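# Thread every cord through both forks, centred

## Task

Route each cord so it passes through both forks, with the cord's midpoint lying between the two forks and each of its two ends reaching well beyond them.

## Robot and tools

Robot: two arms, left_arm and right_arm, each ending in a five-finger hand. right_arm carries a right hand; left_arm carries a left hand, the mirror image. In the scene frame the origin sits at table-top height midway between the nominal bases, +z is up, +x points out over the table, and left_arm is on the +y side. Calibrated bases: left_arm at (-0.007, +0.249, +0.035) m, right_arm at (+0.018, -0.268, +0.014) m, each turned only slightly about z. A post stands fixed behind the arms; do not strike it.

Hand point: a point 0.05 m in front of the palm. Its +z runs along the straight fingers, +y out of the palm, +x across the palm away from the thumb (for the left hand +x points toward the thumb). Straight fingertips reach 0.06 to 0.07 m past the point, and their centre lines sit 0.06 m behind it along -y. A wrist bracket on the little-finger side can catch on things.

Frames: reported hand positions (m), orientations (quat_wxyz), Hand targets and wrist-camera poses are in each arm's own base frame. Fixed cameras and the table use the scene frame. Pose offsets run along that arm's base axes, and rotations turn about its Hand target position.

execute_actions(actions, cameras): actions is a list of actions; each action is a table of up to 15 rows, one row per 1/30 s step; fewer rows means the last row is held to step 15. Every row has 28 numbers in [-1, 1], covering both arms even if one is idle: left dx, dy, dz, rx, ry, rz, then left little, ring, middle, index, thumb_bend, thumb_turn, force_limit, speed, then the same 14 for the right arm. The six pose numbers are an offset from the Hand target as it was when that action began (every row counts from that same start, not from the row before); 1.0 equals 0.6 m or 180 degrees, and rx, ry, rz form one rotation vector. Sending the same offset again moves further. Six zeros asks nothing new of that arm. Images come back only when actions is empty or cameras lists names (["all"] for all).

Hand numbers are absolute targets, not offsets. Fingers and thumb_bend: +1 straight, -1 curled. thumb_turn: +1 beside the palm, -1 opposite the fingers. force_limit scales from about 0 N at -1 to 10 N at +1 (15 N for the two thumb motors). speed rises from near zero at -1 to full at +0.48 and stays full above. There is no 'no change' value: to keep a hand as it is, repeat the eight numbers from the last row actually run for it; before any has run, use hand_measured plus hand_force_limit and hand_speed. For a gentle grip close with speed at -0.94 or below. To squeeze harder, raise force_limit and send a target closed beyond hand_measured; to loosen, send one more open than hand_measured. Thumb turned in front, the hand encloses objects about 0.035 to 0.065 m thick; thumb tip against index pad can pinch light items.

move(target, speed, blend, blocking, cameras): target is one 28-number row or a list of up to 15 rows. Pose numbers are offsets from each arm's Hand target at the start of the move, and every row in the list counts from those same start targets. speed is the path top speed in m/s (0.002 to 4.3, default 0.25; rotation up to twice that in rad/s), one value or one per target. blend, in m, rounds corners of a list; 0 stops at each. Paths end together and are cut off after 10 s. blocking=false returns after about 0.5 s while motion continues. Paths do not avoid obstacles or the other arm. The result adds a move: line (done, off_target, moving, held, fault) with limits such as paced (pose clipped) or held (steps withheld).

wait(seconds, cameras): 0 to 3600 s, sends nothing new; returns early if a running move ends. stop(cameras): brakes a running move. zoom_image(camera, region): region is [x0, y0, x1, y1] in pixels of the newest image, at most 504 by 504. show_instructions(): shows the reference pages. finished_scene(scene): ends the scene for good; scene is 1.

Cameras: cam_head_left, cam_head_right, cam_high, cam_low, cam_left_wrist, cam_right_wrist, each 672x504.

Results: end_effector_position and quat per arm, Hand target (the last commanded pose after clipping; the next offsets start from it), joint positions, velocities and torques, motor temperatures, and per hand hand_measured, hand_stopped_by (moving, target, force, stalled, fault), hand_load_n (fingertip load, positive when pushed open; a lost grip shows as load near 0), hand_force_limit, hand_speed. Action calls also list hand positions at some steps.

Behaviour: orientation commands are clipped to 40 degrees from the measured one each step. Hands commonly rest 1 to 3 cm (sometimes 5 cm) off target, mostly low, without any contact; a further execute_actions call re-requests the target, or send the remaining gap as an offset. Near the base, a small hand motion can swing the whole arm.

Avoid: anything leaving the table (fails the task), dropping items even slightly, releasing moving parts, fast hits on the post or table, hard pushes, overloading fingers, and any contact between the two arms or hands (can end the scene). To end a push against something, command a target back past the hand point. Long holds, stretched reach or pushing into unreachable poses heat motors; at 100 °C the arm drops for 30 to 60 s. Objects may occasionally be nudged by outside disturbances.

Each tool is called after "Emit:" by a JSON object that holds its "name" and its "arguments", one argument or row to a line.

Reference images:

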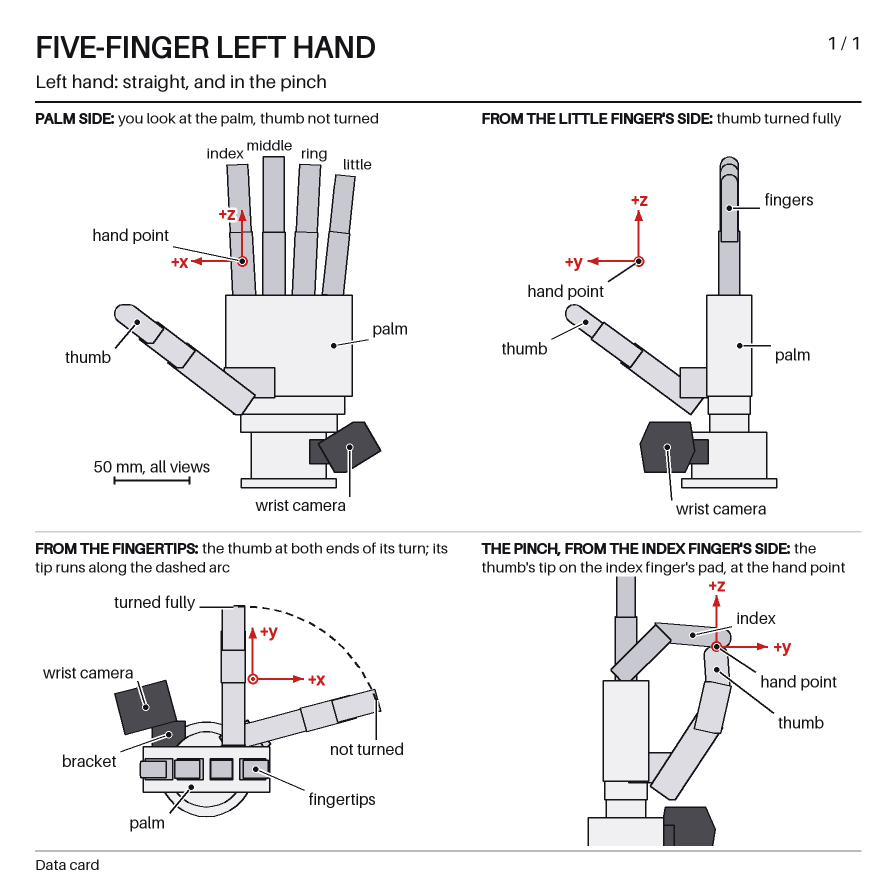

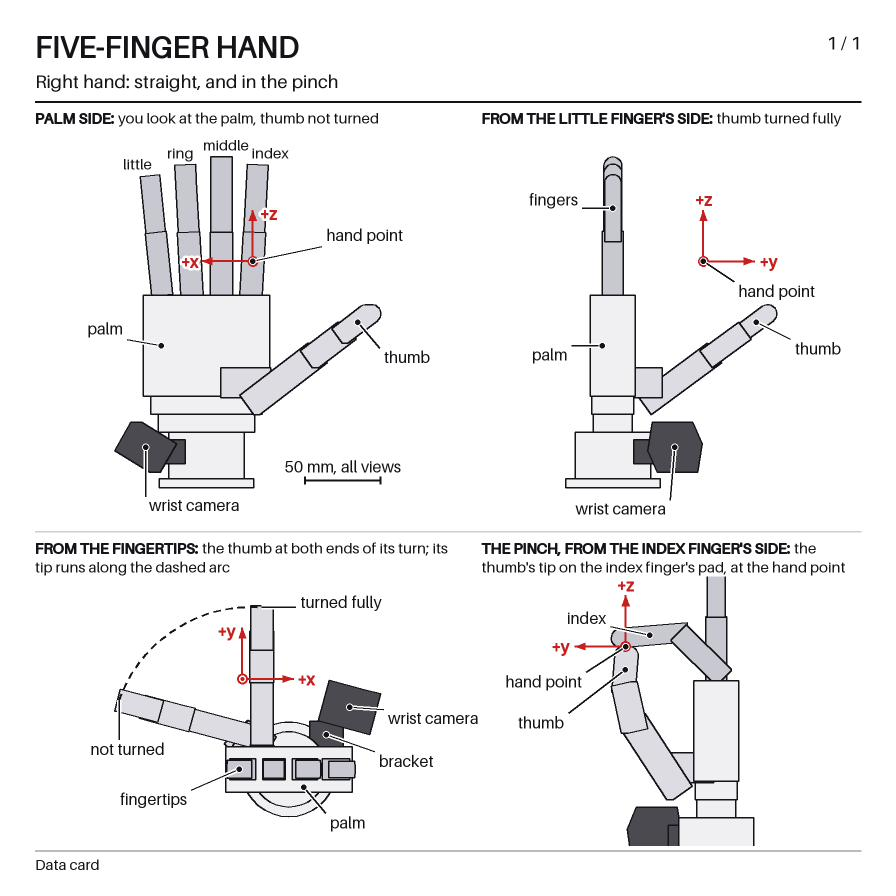

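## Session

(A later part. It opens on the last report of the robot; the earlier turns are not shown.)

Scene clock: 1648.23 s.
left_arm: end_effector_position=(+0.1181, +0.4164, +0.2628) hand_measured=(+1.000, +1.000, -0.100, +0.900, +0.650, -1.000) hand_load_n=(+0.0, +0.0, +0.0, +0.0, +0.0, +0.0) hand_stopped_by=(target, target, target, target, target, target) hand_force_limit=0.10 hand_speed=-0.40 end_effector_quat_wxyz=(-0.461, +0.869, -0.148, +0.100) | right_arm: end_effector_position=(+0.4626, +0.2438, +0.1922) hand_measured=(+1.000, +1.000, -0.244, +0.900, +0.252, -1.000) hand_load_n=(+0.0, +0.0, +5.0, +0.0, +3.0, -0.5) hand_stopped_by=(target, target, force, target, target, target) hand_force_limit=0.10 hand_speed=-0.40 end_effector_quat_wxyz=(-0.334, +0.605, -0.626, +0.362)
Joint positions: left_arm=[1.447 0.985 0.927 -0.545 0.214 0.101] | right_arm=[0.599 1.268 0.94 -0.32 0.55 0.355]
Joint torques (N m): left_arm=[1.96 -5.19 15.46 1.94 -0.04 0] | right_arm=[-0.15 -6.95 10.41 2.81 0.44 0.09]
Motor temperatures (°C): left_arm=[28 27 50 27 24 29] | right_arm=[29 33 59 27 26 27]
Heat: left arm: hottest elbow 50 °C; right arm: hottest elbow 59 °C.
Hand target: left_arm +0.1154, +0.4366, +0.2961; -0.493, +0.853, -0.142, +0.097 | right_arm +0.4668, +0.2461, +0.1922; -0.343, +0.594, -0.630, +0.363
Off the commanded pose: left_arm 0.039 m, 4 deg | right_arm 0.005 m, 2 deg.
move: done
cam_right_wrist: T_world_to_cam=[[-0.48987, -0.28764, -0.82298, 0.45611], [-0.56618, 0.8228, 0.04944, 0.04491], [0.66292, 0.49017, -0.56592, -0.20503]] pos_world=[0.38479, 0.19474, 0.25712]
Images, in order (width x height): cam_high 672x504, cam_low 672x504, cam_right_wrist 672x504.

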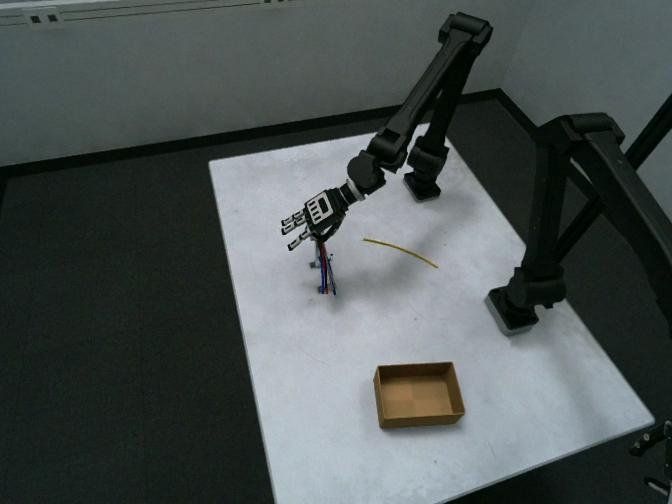

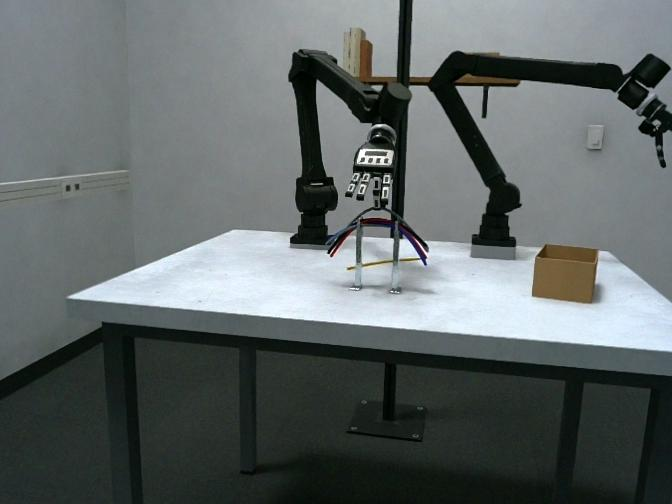

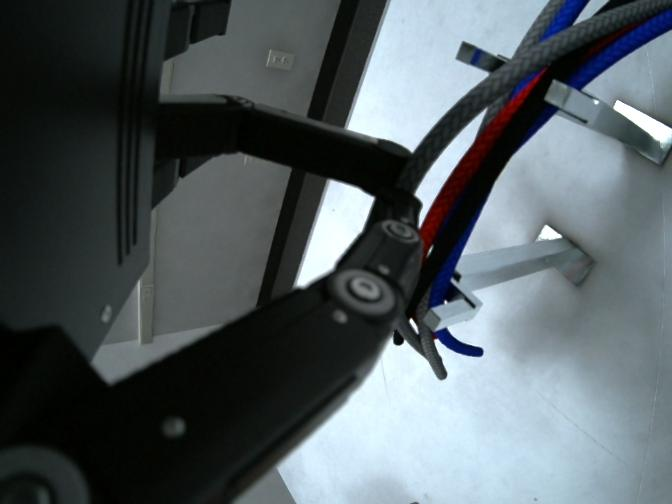

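Emit:
{"name": "move", "arguments": {
  "target": [
    [0, 0, 0, 0, 0, 0, 1, 1, -0.1, 0.9, 0.65, -1, 0.1, -0.4, 0.002, 0, -0.017, 0, 0, 0, 1, 1, -0.4, 0.9, 0.25, -1, 0.1, -0.5],
    [0, 0, 0, 0, 0, 0, 1, 1, -0.1, 0.9, 0.65, -1, 0.1, -0.4, 0.002, 0, -0.017, 0, 0, 0, 1, 1, 0.0, 0.9, 0.25, -1, 0.1, -0.7],
    [0, 0, 0, 0, 0, 0, 1, 1, -0.1, 0.9, 0.65, -1, 0.1, -0.4, 0.015, 0, 0.14, 0, 0, 0, 1, 1, 0.0, 0.9, 0.25, -1, 0.1, -0.7]
  ],
  "speed": 0.06,
  "cameras": ["cam_right_wrist", "cam_high", "cam_low"]
}}

Emit:
{"name": "zoom_image", "arguments": {
  "camera": "cam_low",
  "region": [320, 150, 450, 300]
}}

Emit:
{"name": "zoom_image", "arguments": {
  "camera": "cam_high",
  "region": [280, 180, 380, 300]
}}

Emit:
{"name": "zoom_image", "arguments": {
  "camera": "cam_right_wrist",
  "region": [300, 0, 672, 400]
}}

Scene clock: 1664.53 s.
left_arm: end_effector_position=(+0.1181, +0.4164, +0.2628) hand_measured=(+1.000, +1.000, -0.100, +0.900, +0.650, -1.000) hand_load_n=(-0.5, +0.0, +0.0, +0.0, +0.0, +0.0) hand_stopped_by=(target, target, target, target, target, target) hand_force_limit=0.10 hand_speed=-0.40 end_effector_quat_wxyz=(-0.461, +0.869, -0.148, +0.100) | right_arm: end_effector_position=(+0.4608, +0.2420, +0.2340) hand_measured=(+1.000, +1.000, +0.000, +0.900, +0.250, -1.000) hand_load_n=(+0.0, +0.0, +0.0, +0.0, +0.0, +0.0) hand_stopped_by=(target, target, target, target, target, target) hand_force_limit=0.10 hand_speed=-0.70 end_effector_quat_wxyz=(-0.314, +0.616, -0.628, +0.358)
Joint positions: left_arm=[1.447 0.985 0.927 -0.545 0.214 0.101] | right_arm=[0.598 1.251 1.061 -0.506 0.548 0.355]
Joint torques (N m): left_arm=[1.96 -5.19 15.46 1.94 -0.04 0.01] | right_arm=[-1.08 -8.82 16.95 1.11 0.11 -0.01]
Motor temperatures (°C): left_arm=[28 27 50 27 24 29] | right_arm=[29 33 56 27 26 27]
Heat: left arm: hottest elbow 50 °C; right arm: hottest elbow 56 °C.
Hand target: left_arm +0.1154, +0.4366, +0.2961; -0.493, +0.853, -0.142, +0.097 | right_arm +0.4758, +0.2461, +0.2763; -0.343, +0.594, -0.630, +0.363
Off the commanded pose: left_arm 0.039 m, 4 deg | right_arm 0.045 m, 4 deg.
move: off_target (right_arm)
cam_right_wrist: T_world_to_cam=[[-0.52196, -0.30834, -0.79529, 0.50236], [-0.56394, 0.82427, 0.05055, 0.04166], [0.63994, 0.47488, -0.60412, -0.1561]] pos_world=[0.38561, 0.19469, 0.30311]
Images, in order (width x height): cam_high 672x504, cam_low 672x504, cam_right_wrist 672x504.

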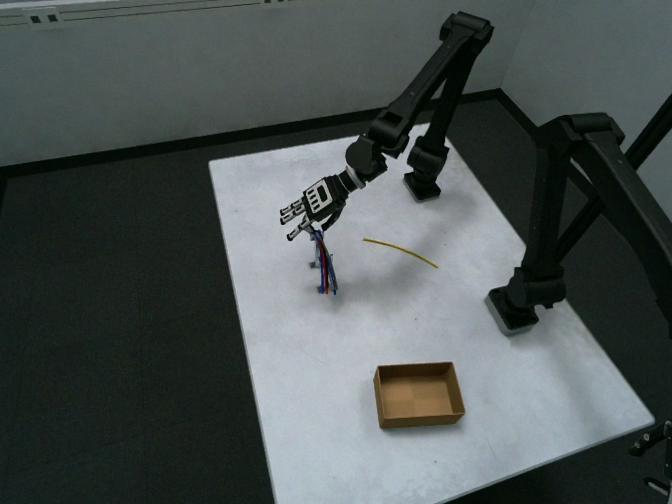

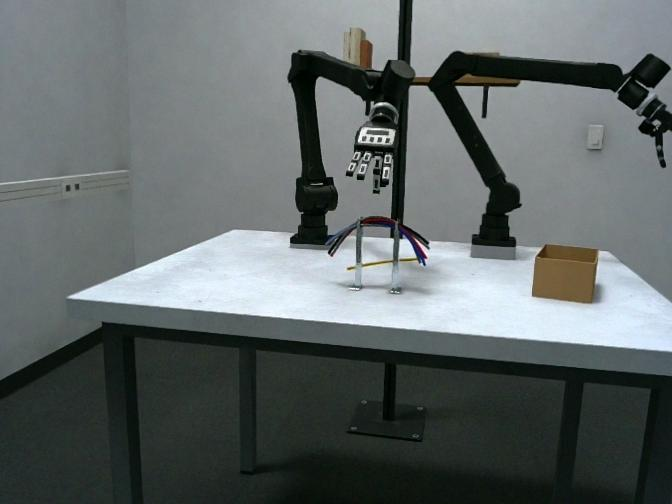

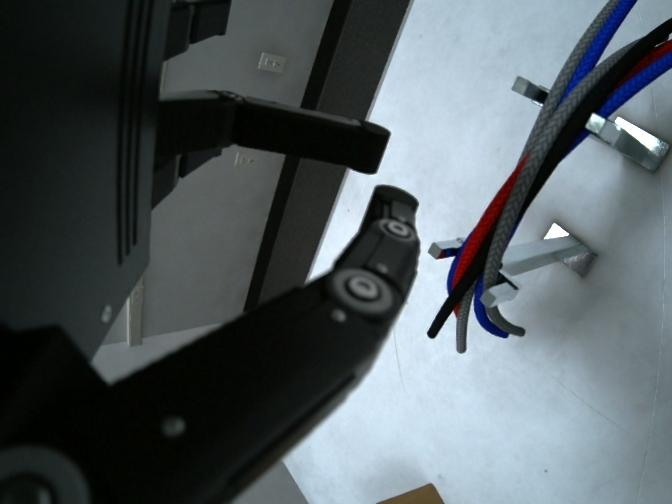

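Scaled by 3.360 from the camera's image (finer frame: 960x720).

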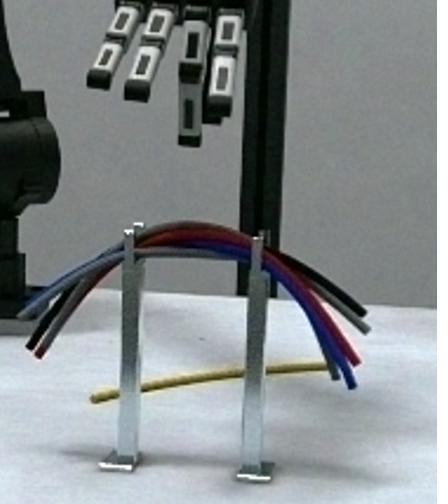

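Scaled by 4.200 from the camera's image (finer frame: 960x720).

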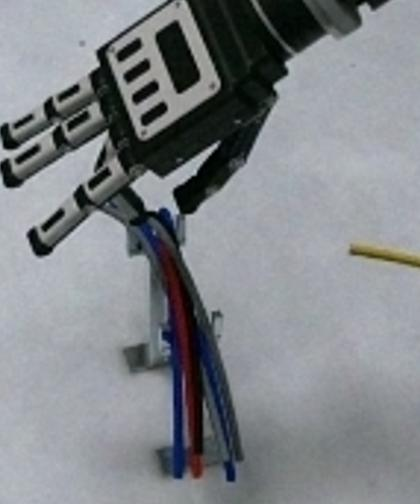

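Scaled by 1.260 from the camera's image (finer frame: 960x720).

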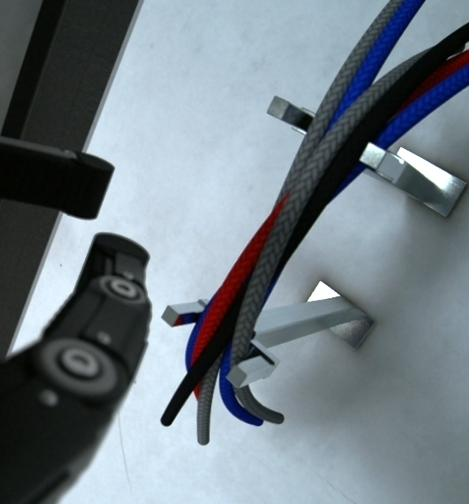

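Emit:
{"name": "move", "arguments": {
  "target": [
    [0, 0, 0, 0, 0, 0, 1, 1, -0.1, 0.9, 0.65, -1, 0.1, -0.4, -0.2, 0.0, 0.05, 0, 0, 0.05, 1, 1, 0.0, 0.0, 0.4, -1, 0.1, -0.4],
    [0, 0, 0, 0, 0, 0, 1, 1, -0.1, 0.9, 0.65, -1, 0.1, -0.4, -0.492, -0.0457, -0.294, -0.016, 0.0427, 0.262, 1, 1, 0.0, 0.0, 0.4, -1, 0.1, -0.4]
  ],
  "speed": 0.2,
  "blend": 0.03,
  "cameras": ["all"]
}}

Emit:
{"name": "zoom_image", "arguments": {
  "camera": "cam_high",
  "region": [295, 220, 345, 300]
}}

Emit:
{"name": "zoom_image", "arguments": {
  "camera": "cam_head_left",
  "region": [320, 215, 420, 285]
}}

Emit:
{"name": "zoom_image", "arguments": {
  "camera": "cam_low",
  "region": [320, 200, 440, 300]
}}

Scene clock: 1703.60 s.
left_arm: end_effector_position=(+0.1181, +0.4164, +0.2628) hand_measured=(+1.000, +1.000, -0.100, +0.900, +0.650, -1.000) hand_load_n=(+0.0, +0.0, +0.0, +0.0, +0.0, +0.5) hand_stopped_by=(target, target, target, target, target, target) hand_force_limit=0.10 hand_speed=-0.40 end_effector_quat_wxyz=(-0.461, +0.869, -0.148, +0.100) | right_arm: end_effector_position=(+0.1782, +0.2143, +0.0957) hand_measured=(+1.000, +1.000, +0.000, +0.000, +0.400, -1.000) hand_load_n=(+0.0, +0.0, +0.0, +0.0, +0.0, +0.0) hand_stopped_by=(target, target, target, target, target, target) hand_force_limit=0.10 hand_speed=-0.40 end_effector_quat_wxyz=(-0.390, +0.828, -0.367, +0.164)
Joint positions: left_arm=[1.447 0.985 0.927 -0.545 0.214 0.101] | right_arm=[0.77 0.548 0.358 -0.506 0.012 0.028]
Joint torques (N m): left_arm=[1.96 -5.19 15.47 1.94 -0.04 0] | right_arm=[0.62 1.26 10.95 2.88 -0.14 -0.27]
Motor temperatures (°C): left_arm=[28 27 50 27 24 28] | right_arm=[29 32 59 27 26 27]
Heat: left arm: hottest elbow 50 °C; right arm: hottest elbow 59 °C.
Hand target: left_arm +0.1154, +0.4366, +0.2961; -0.493, +0.853, -0.142, +0.097 | right_arm +0.1805, +0.2186, +0.0998; -0.403, +0.827, -0.352, +0.172
Off the commanded pose: left_arm 0.039 m, 4 deg | right_arm 0.007 m, 2 deg.
move: done
cam_left_wrist: T_world_to_cam=[[0.37356, 0.42099, 0.82657, -0.44146], [0.56202, -0.81162, 0.15938, 0.22868], [0.73796, 0.40502, -0.5398, -0.00206]] pos_world=[0.0379, 0.37229, 0.32734]
cam_right_wrist: T_world_to_cam=[[-0.24946, -0.61372, -0.74907, 0.24885], [-0.96766, 0.18784, 0.16835, 0.10914], [0.03739, 0.76685, -0.64074, 0.00271]] pos_world=[0.16759, 0.13014, 0.16977]

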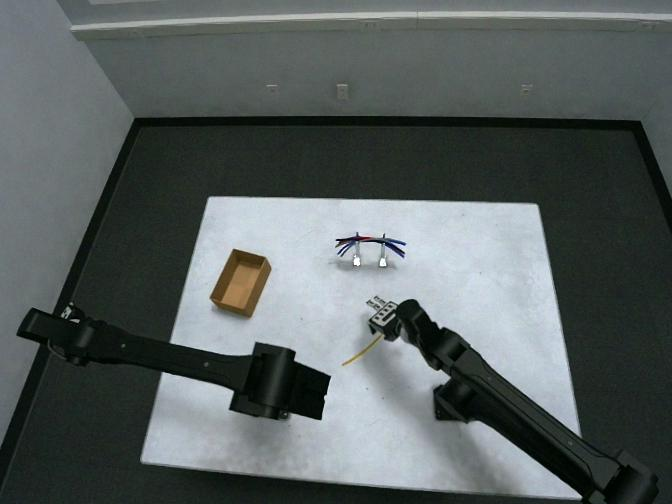

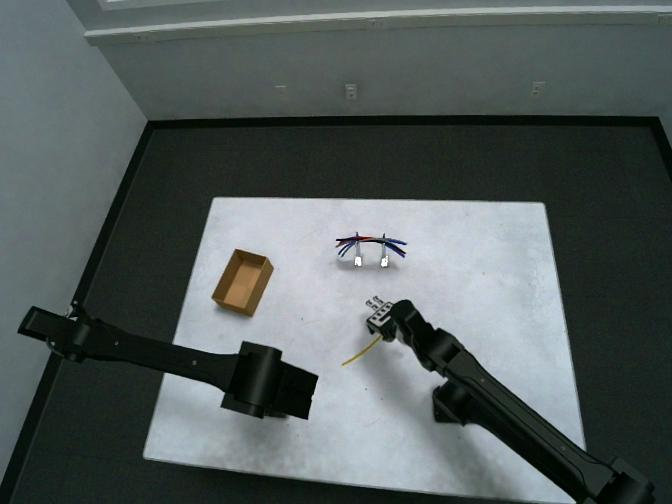

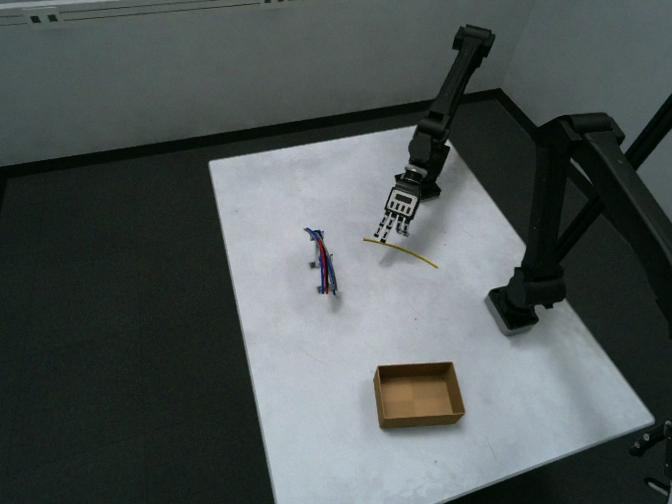

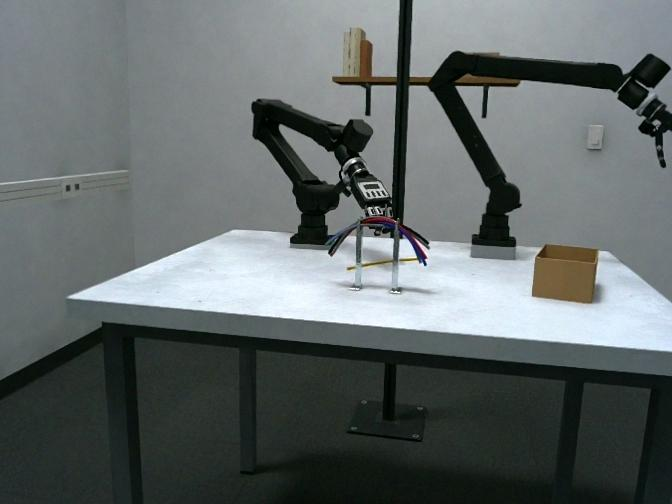

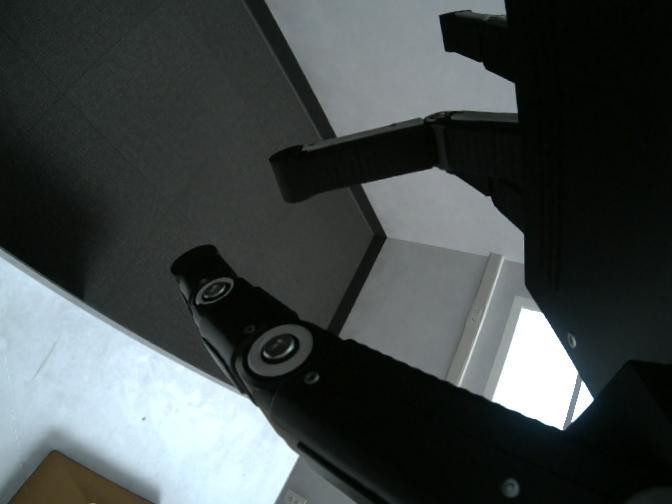

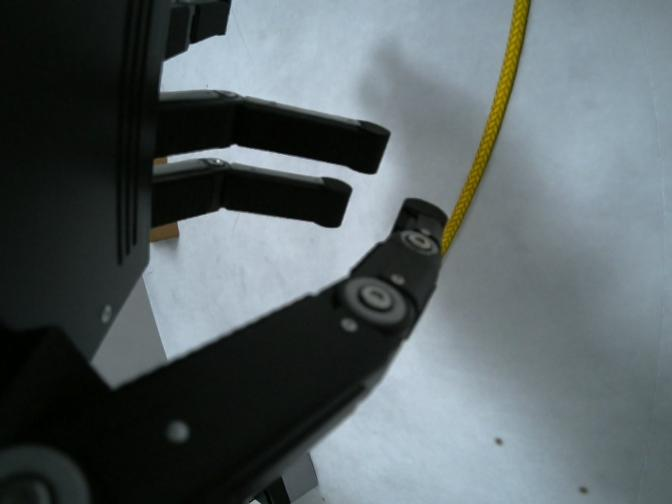

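Scaled by 6.300 from the camera's image (finer frame: 960x720).

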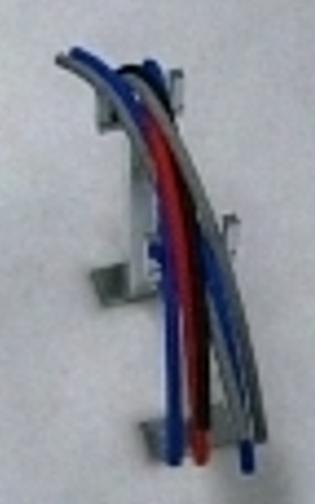

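Scaled by 5.040 from the camera's image (finer frame: 960x720).

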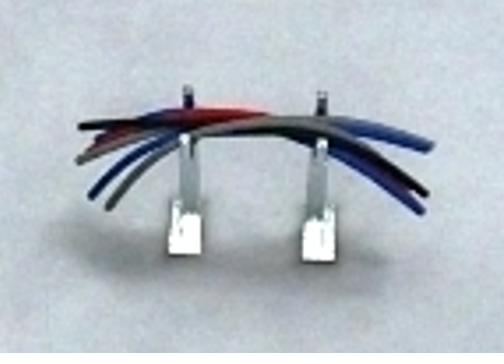

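Scaled by 4.200 from the camera's image (finer frame: 960x720).

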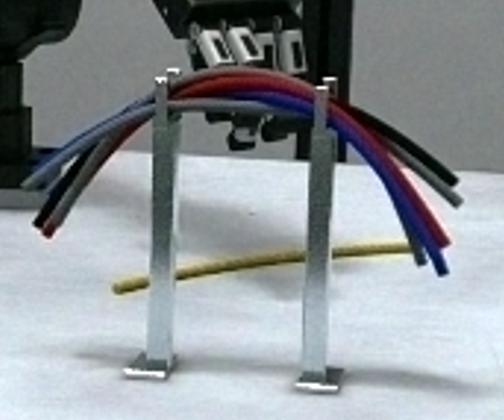

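Emit:
{"name": "move", "arguments": {
  "target": [0, 0, 0, 0, 0, 0, 1, 1, -0.1, 0.9, 0.65, -1, 0.1, -0.4, -0.003, 0.017, -0.103, 0, 0, 0.024, 1, 1, 0.0, 0.0, 0.4, -1, 0.1, -0.4],
  "speed": 0.1,
  "cameras": ["cam_right_wrist"]
}}

Scene clock: 1735.37 s.
left_arm: end_effector_position=(+0.1181, +0.4164, +0.2628) hand_measured=(+1.000, +1.000, -0.100, +0.900, +0.650, -1.000) hand_load_n=(+0.0, +0.0, +0.0, +0.0, +0.0, +0.0) hand_stopped_by=(target, target, target, target, target, target) hand_force_limit=0.10 hand_speed=-0.40 end_effector_quat_wxyz=(-0.461, +0.869, -0.148, +0.100) | right_arm: end_effector_position=(+0.1786, +0.2256, +0.0391) hand_measured=(+1.000, +1.000, +0.000, +0.000, +0.400, -1.000) hand_load_n=(+0.0, +0.0, +0.0, +0.0, +0.0, +0.0) hand_stopped_by=(target, target, target, target, target, target) hand_force_limit=0.10 hand_speed=-0.40 end_effector_quat_wxyz=(-0.403, +0.838, -0.335, +0.154)
Joint positions: left_arm=[1.447 0.985 0.927 -0.545 0.214 0.101] | right_arm=[0.77 0.695 0.23 -0.215 -0.044 -0.019]
Joint torques (N m): left_arm=[1.9 -5.19 15.46 1.94 -0.04 0] | right_arm=[0.44 1.9 9.81 2.89 -0.17 -0.28]
Motor temperatures (°C): left_arm=[28 27 50 27 24 28] | right_arm=[29 31 54 27 25 27]
Heat: left arm: hottest elbow 50 °C; right arm: hottest elbow 54 °C.
Hand target: left_arm +0.1154, +0.4366, +0.2961; -0.493, +0.853, -0.142, +0.097 | right_arm +0.1788, +0.2289, +0.0381; -0.410, +0.840, -0.320, +0.156
Off the commanded pose: left_arm 0.039 m, 4 deg | right_arm 0.003 m, 2 deg.
move: done
cam_right_wrist: T_world_to_cam=[[-0.1938, -0.62136, -0.75918, 0.20567], [-0.98099, 0.11499, 0.15631, 0.13622], [-0.00982, 0.77504, -0.63184, -0.03604]] pos_world=[0.17314, 0.14006, 0.11208]

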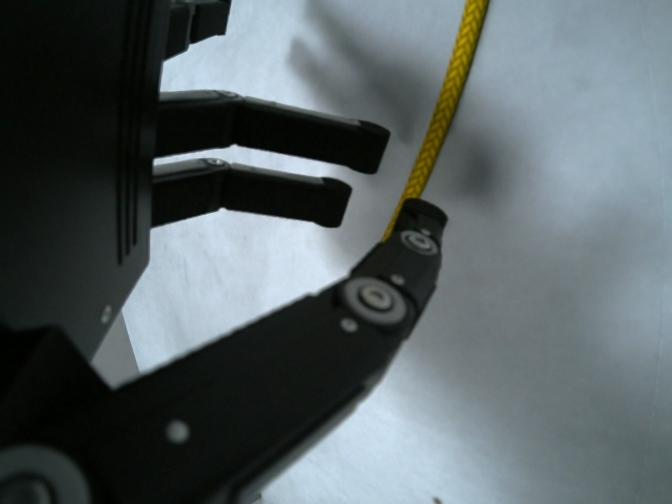

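Emit:
{"name": "move", "arguments": {
  "target": [0,0,0,0,0,0,1,1,-0.1,0.9,0.65,-1,0.1,-0.4,0,0,-0.045,0,0,0,1,1,0.0,0.0,0.4,-1,0.1,-0.4],
  "speed": 0.06,
  "cameras": ["cam_right_wrist","cam_high"]
}}

Scene clock: 1761.13 s.
left_arm: end_effector_position=(+0.1181, +0.4164, +0.2628) hand_measured=(+1.000, +1.000, -0.100, +0.900, +0.650, -1.000) hand_load_n=(+0.0, +0.0, +0.0, +0.0, +0.0, +0.0) hand_stopped_by=(target, target, target, target, target, target) hand_force_limit=0.10 hand_speed=-0.40 end_effector_quat_wxyz=(-0.461, +0.869, -0.148, +0.100) | right_arm: end_effector_position=(+0.1831, +0.2308, +0.0208) hand_measured=(+1.000, +1.000, +0.000, +0.000, +0.400, -1.000) hand_load_n=(+0.0, +0.0, -2.5, +0.0, +0.0, +0.0) hand_stopped_by=(target, target, target, target, target, target) hand_force_limit=0.10 hand_speed=-0.40 end_effector_quat_wxyz=(-0.414, +0.833, -0.332, +0.157)
Joint positions: left_arm=[1.447 0.985 0.927 -0.545 0.214 0.101] | right_arm=[0.77 0.784 0.188 -0.06 -0.047 -0.019]
Joint torques (N m): left_arm=[1.9 -5.19 15.46 1.94 -0.04 0] | right_arm=[0.38 2.14 8.16 2.7 -0.14 -0.28]
Heat: left arm: hottest elbow 50 °C; right arm: hottest elbow 51 °C.
Hand target: left_arm +0.1154, +0.4366, +0.2961; -0.493, +0.853, -0.142, +0.097 | right_arm +0.1787, +0.2289, +0.0110; -0.410, +0.840, -0.320, +0.156
Off the commanded pose: left_arm 0.039 m, 4 deg | right_arm 0.011 m, 2 deg.
move: off_target (right_arm)
cam_right_wrist: T_world_to_cam=[[-0.18034, -0.60815, -0.77307, 0.19064], [-0.9836, 0.11002, 0.1429, 0.14476], [-0.00185, 0.78616, -0.61802, -0.05582]] pos_world=[0.17666, 0.14389, 0.0922]
Images, in order (width x height): cam_high 672x504, cam_right_wrist 672x504.

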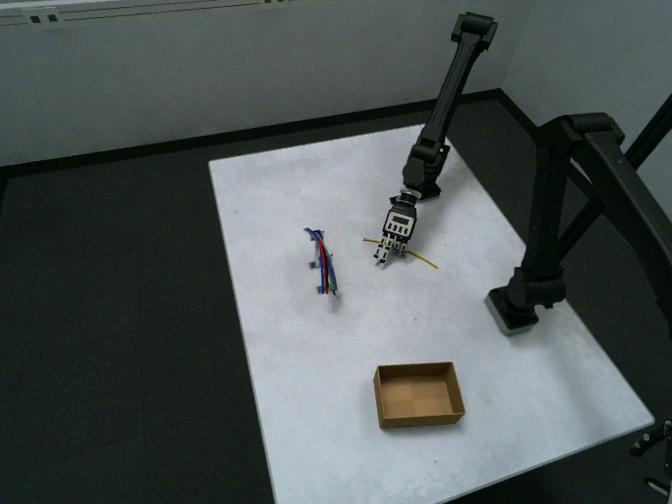

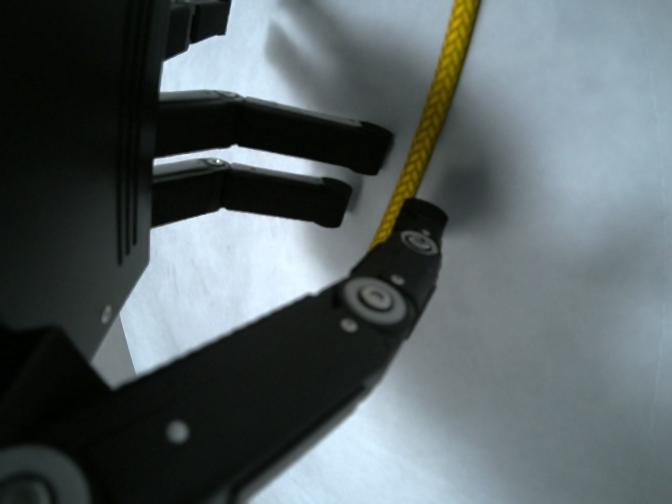

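Emit:
{"name": "execute_actions", "arguments": {
  "actions": [
    [[0,0,0,0,0,0,1,1,-0.1,0.9,0.65,-1,0.1,-0.4,0,0,-0.006,0,0,0,1,1,-0.45,-0.45,0.4,-1,0.1,-0.7]],
    [[0,0,0,0,0,0,1,1,-0.1,0.9,0.65,-1,0.1,-0.4,0,0,0,0,0,0,1,1,-0.45,-0.45,0.4,-1,0.1,-0.7]],
    [[0,0,0,0,0,0,1,1,-0.1,0.9,0.65,-1,0.1,-0.4,0,0,0,0,0,0,1,1,-0.45,-0.45,0.4,-1,0.1,-0.7]]
  ],
  "cameras": ["cam_right_wrist"]
}}

Scene clock: 1769.70 s.
left_arm: end_effector_position=(+0.1181, +0.4164, +0.2628) hand_measured=(+1.000, +1.000, -0.100, +0.900, +0.650, -1.000) hand_load_n=(+0.0, +0.0, +0.0, +0.0, +0.0, +0.0) hand_stopped_by=(target, target, target, target, target, target) hand_force_limit=0.10 hand_speed=-0.40 end_effector_quat_wxyz=(-0.461, +0.869, -0.148, +0.100) | right_arm: end_effector_position=(+0.1808, +0.2281, +0.0115) hand_measured=(+1.000, +1.000, -0.384, -0.450, +0.402, -1.000) hand_load_n=(+0.0, +0.0, +6.5, +0.0, +8.5, +1.0) hand_stopped_by=(target, target, force, target, target, target) hand_force_limit=0.10 hand_speed=-0.70 end_effector_quat_wxyz=(-0.408, +0.836, -0.334, +0.155)
Joint positions: left_arm=[1.447 0.985 0.927 -0.545 0.214 0.101] | right_arm=[0.77 0.81 0.174 -0.033 -0.045 -0.019]
Joint torques (N m): left_arm=[1.9 -5.25 15.47 1.94 -0.04 0] | right_arm=[0.44 1.61 8.57 2.81 -0.12 -0.27]
Heat: left arm: hottest elbow 50 °C; right arm: hottest elbow 51 °C.
Hand target: left_arm +0.1154, +0.4366, +0.2961; -0.493, +0.853, -0.142, +0.097 | right_arm +0.1788, +0.2289, +0.0075; -0.410, +0.840, -0.320, +0.156
Off the commanded pose: left_arm 0.039 m, 4 deg | right_arm 0.005 m, 2 deg.
Step readings (end_effector_position of left_arm | right_arm):
0: (+0.1181, +0.4164, +0.2628) | (+0.1831, +0.2308, +0.0208)
1: (+0.1181, +0.4164, +0.2628) | (+0.1833, +0.2310, +0.0211)
2: (+0.1181, +0.4164, +0.2628) | (+0.1832, +0.2309, +0.0208)
4: (+0.1181, +0.4164, +0.2628) | (+0.1836, +0.2313, +0.0200)
8: (+0.1181, +0.4164, +0.2628) | (+0.1834, +0.2307, +0.0174)
15: (+0.1181, +0.4164, +0.2628) | (+0.1806, +0.2280, +0.0117)
16: (+0.1181, +0.4164, +0.2628) | (+0.1806, +0.2280, +0.0115)
17: (+0.1181, +0.4164, +0.2628) | (+0.1805, +0.2279, +0.0114)
19: (+0.1181, +0.4164, +0.2628) | (+0.1808, +0.2281, +0.0115)
23: (+0.1181, +0.4164, +0.2628) | (+0.1808, +0.2281, +0.0115)
30: (+0.1181, +0.4164, +0.2628) | (+0.1808, +0.2281, +0.0115)
31: (+0.1181, +0.4164, +0.2628) | (+0.1808, +0.2281, +0.0115)
32: (+0.1181, +0.4164, +0.2628) | (+0.1808, +0.2281, +0.0115)
34: (+0.1181, +0.4164, +0.2628) | (+0.1808, +0.2281, +0.0115)
38: (+0.1181, +0.4164, +0.2628) | (+0.1808, +0.2281, +0.0115)
45: (+0.1181, +0.4164, +0.2628) | (+0.1808, +0.2281, +0.0115)
cam_right_wrist: T_world_to_cam=[[-0.18826, -0.61594, -0.76496, 0.18448], [-0.9821, 0.1127, 0.15096, 0.14316], [-0.00678, 0.77969, -0.62613, -0.05705]] pos_world=[0.17494, 0.14198, 0.08379]

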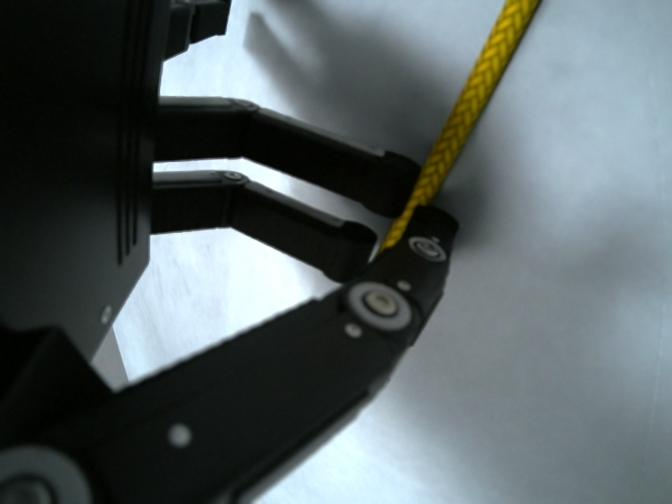

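Emit:
{"name": "move", "arguments": {
  "target": [0,0,0,0,0,0,1,1,-0.1,0.9,0.65,-1,0.1,-0.4,0,0,0.13,0,0,0,1,1,-0.45,-0.45,0.4,-1,0.1,-0.7],
  "speed": 0.07,
  "cameras": ["cam_right_wrist","cam_low"]
}}

Scene clock: 1778.57 s.
left_arm: end_effector_position=(+0.1181, +0.4164, +0.2628) hand_measured=(+1.000, +1.000, -0.100, +0.900, +0.650, -1.000) hand_load_n=(+0.5, -0.5, +0.0, +0.0, +0.0, +0.0) hand_stopped_by=(target, target, target, target, target, target) hand_force_limit=0.10 hand_speed=-0.40 end_effector_quat_wxyz=(-0.461, +0.869, -0.148, +0.100) | right_arm: end_effector_position=(+0.1656, +0.2144, +0.0499) hand_measured=(+1.000, +1.000, -0.384, -0.450, +0.402, -1.000) hand_load_n=(+0.0, +0.0, +6.0, +0.0, +9.0, +1.0) hand_stopped_by=(target, target, force, target, target, target) hand_force_limit=0.10 hand_speed=-0.70 end_effector_quat_wxyz=(-0.383, +0.847, -0.338, +0.144)
Joint positions: left_arm=[1.447 0.985 0.927 -0.545 0.214 0.101] | right_arm=[0.773 0.611 0.262 -0.379 -0.045 -0.019]
Joint torques (N m): left_arm=[1.96 -5.19 15.46 1.92 -0.04 0] | right_arm=[0.38 1.08 16.51 1.18 -0.06 -0.25]
Heat: left arm: hottest elbow 50 °C; right arm: hottest elbow 50 °C.
Hand target: left_arm +0.1154, +0.4366, +0.2961; -0.493, +0.853, -0.142, +0.097 | right_arm +0.1787, +0.2289, +0.0853; -0.409, +0.840, -0.320, +0.156
Off the commanded pose: left_arm 0.039 m, 4 deg | right_arm 0.041 m, 4 deg.
move: off_target (right_arm)
cam_right_wrist: T_world_to_cam=[[-0.21806, -0.64706, -0.73059, 0.2124], [-0.97528, 0.11701, 0.18745, 0.12019], [-0.0358, 0.75341, -0.65658, -0.01051]] pos_world=[0.16315, 0.13129, 0.12575]
Images, in order (width x height): cam_low 672x504, cam_right_wrist 672x504.

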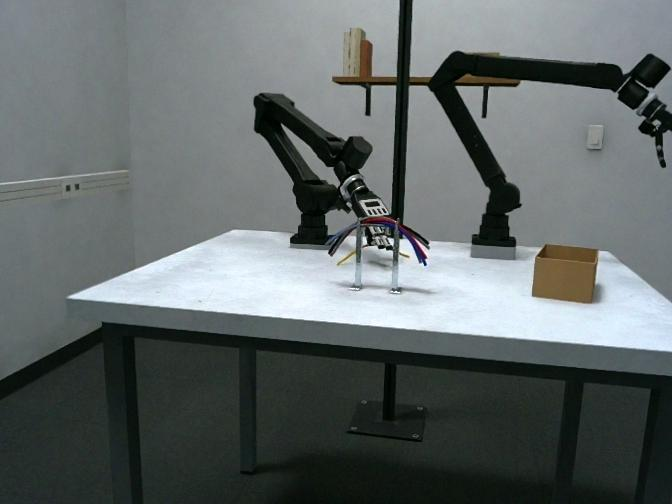

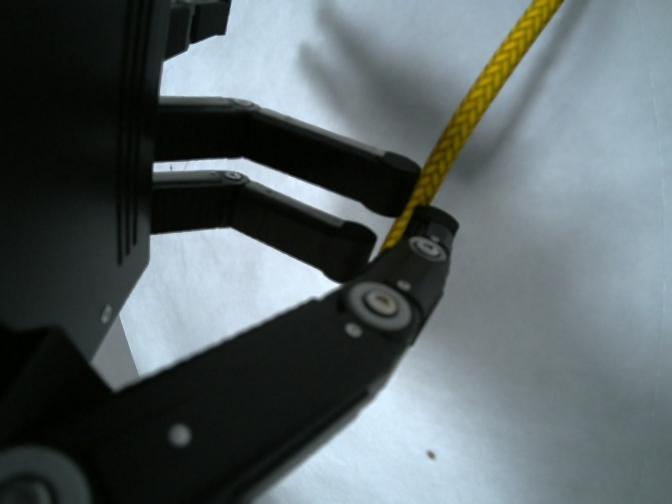

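Emit:
{"name": "move", "arguments": {
  "target": [
    [0,0,0,0,0,0,1,1,-0.1,0.9,0.65,-1,0.1,-0.4,0,0,0.5,0,0,0,1,1,-0.45,-0.45,0.4,-1,0.1,-0.7],
    [0,0,0,0,0,0,1,1,-0.1,0.9,0.65,-1,0.1,-0.4,0.4997,0.0352,0.3995,0.0173,-0.0432,-0.2858,1,1,-0.45,0.9,0.4,-1,0.1,-0.7]
  ],
  "speed": [0.15,0.13],
  "blend": [0.05,0],
  "cameras": ["cam_right_wrist","cam_low","cam_high"]
}}

Scene clock: 1799.77 s.
left_arm: end_effector_position=(+0.1181, +0.4164, +0.2628) hand_measured=(+1.000, +1.000, -0.100, +0.900, +0.650, -1.000) hand_load_n=(+0.0, +0.0, +0.0, +0.0, +0.0, +0.0) hand_stopped_by=(target, target, target, target, target, target) hand_force_limit=0.10 hand_speed=-0.40 end_effector_quat_wxyz=(-0.461, +0.869, -0.148, +0.100) | right_arm: end_effector_position=(+0.4555, +0.2411, +0.2842) hand_measured=(+1.000, +1.000, -0.384, +0.900, +0.402, -1.000) hand_load_n=(-0.5, +0.0, +6.0, +0.0, +8.5, +0.5) hand_stopped_by=(target, target, force, target, target, target) hand_force_limit=0.10 hand_speed=-0.70 end_effector_quat_wxyz=(-0.305, +0.625, -0.625, +0.356)
Joint positions: left_arm=[1.447 0.985 0.927 -0.545 0.214 0.101] | right_arm=[0.601 1.232 1.188 -0.672 0.545 0.347]
Joint torques (N m): left_arm=[1.9 -5.19 15.45 1.94 -0.04 0] | right_arm=[-0.97 -7 17.55 2.67 0.46 0.09]
Heat: left arm: hottest elbow 50 °C; right arm: hottest elbow 54 °C.
Hand target: left_arm +0.1154, +0.4366, +0.2961; -0.493, +0.853, -0.142, +0.097 | right_arm +0.4786, +0.2499, +0.3253; -0.343, +0.594, -0.629, +0.365
Off the commanded pose: left_arm 0.039 m, 4 deg | right_arm 0.048 m, 6 deg.
move: off_target (right_arm); target 2's new numbers were sent with right_arm's hand 0.048 m and 6 deg from that target
cam_right_wrist: T_world_to_cam=[[-0.53308, -0.32658, -0.78049, 0.54449], [-0.57158, 0.81916, 0.04763, 0.04238], [0.6238, 0.4715, -0.62335, -0.1083]] pos_world=[0.38204, 0.19417, 0.35545]
Images, in order (width x height): cam_high 672x504, cam_low 672x504, cam_right_wrist 672x504.

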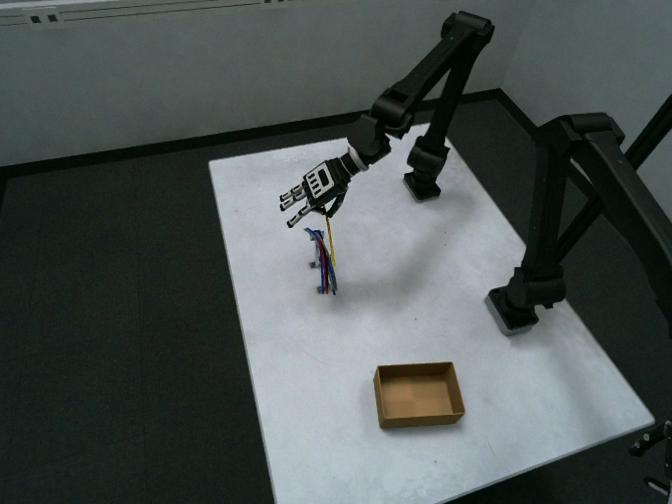

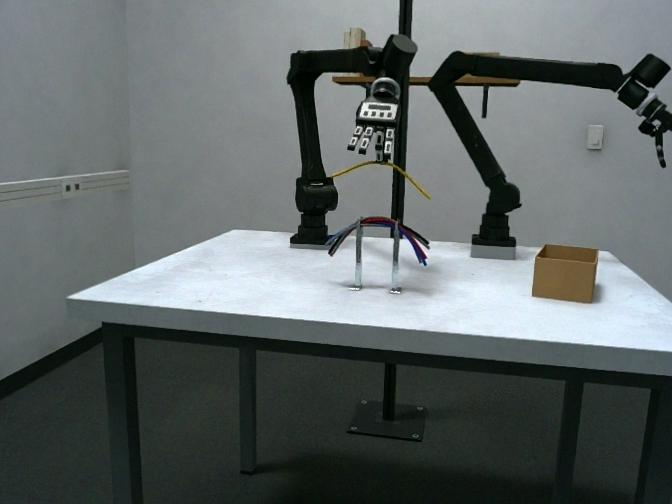

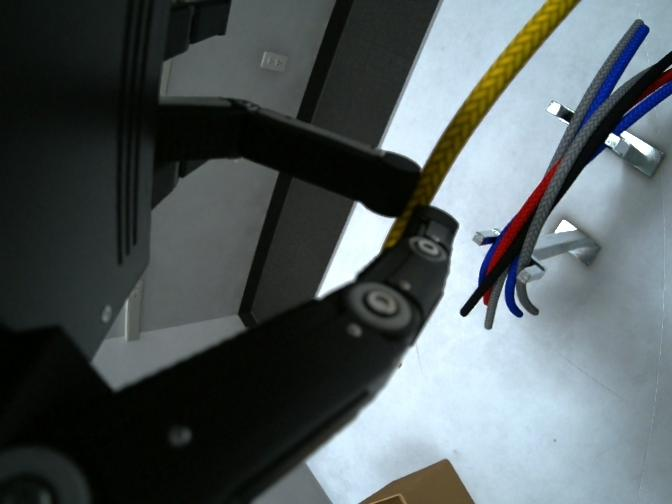

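Emit:
{"name": "zoom_image", "arguments": {
  "camera": "cam_right_wrist",
  "region": [420, 20, 672, 340]
}}

Emit:
{"name": "zoom_image", "arguments": {
  "camera": "cam_low",
  "region": [310, 110, 460, 300]
}}

Emit:
{"name": "zoom_image", "arguments": {
  "camera": "cam_high",
  "region": [280, 180, 380, 300]
}}

Scaled by 1.575 from the camera's image (finer frame: 960x720).

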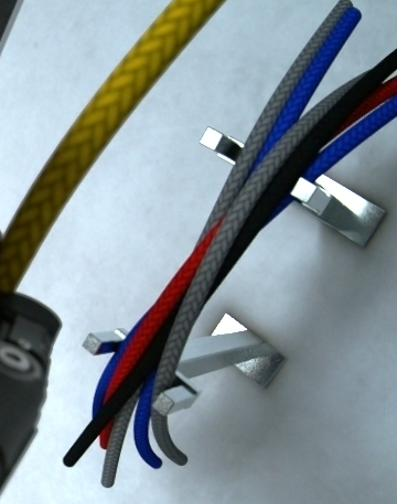

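Scaled by 2.653 from the camera's image (finer frame: 960x720).

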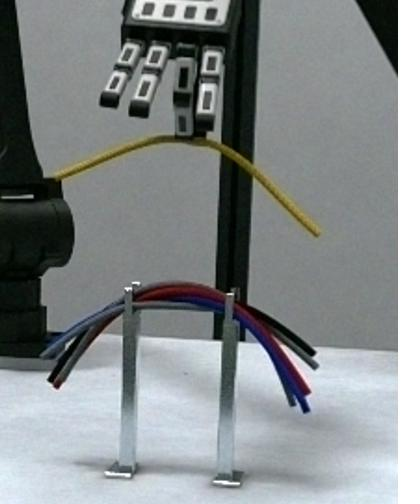

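Scaled by 4.200 from the camera's image (finer frame: 960x720).

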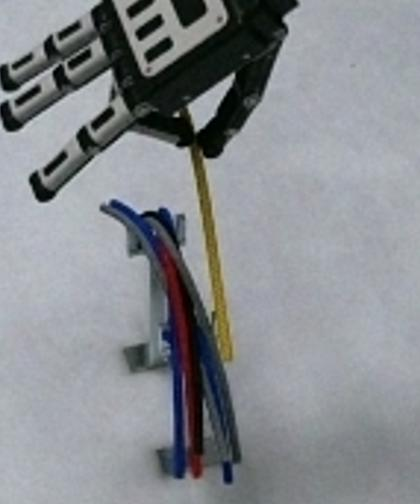

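Emit:
{"name": "zoom_image", "arguments": {
  "camera": "cam_low",
  "region": [340, 205, 420, 265]
}}

Emit:
{"name": "zoom_image", "arguments": {
  "camera": "cam_right_wrist",
  "region": [450, 80, 672, 260]
}}

Scaled by 6.300 from the camera's image (finer frame: 960x720).

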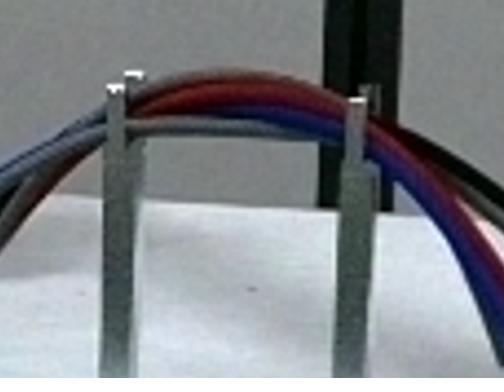

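Scaled by 2.270 from the camera's image (finer frame: 960x720).

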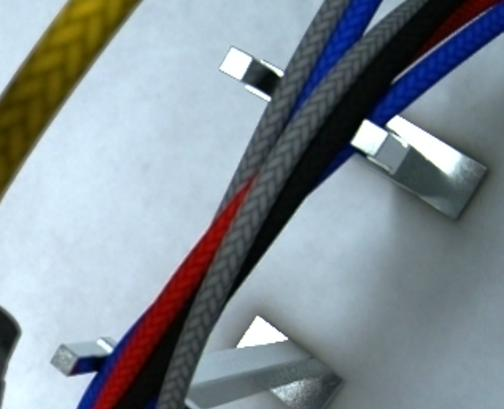

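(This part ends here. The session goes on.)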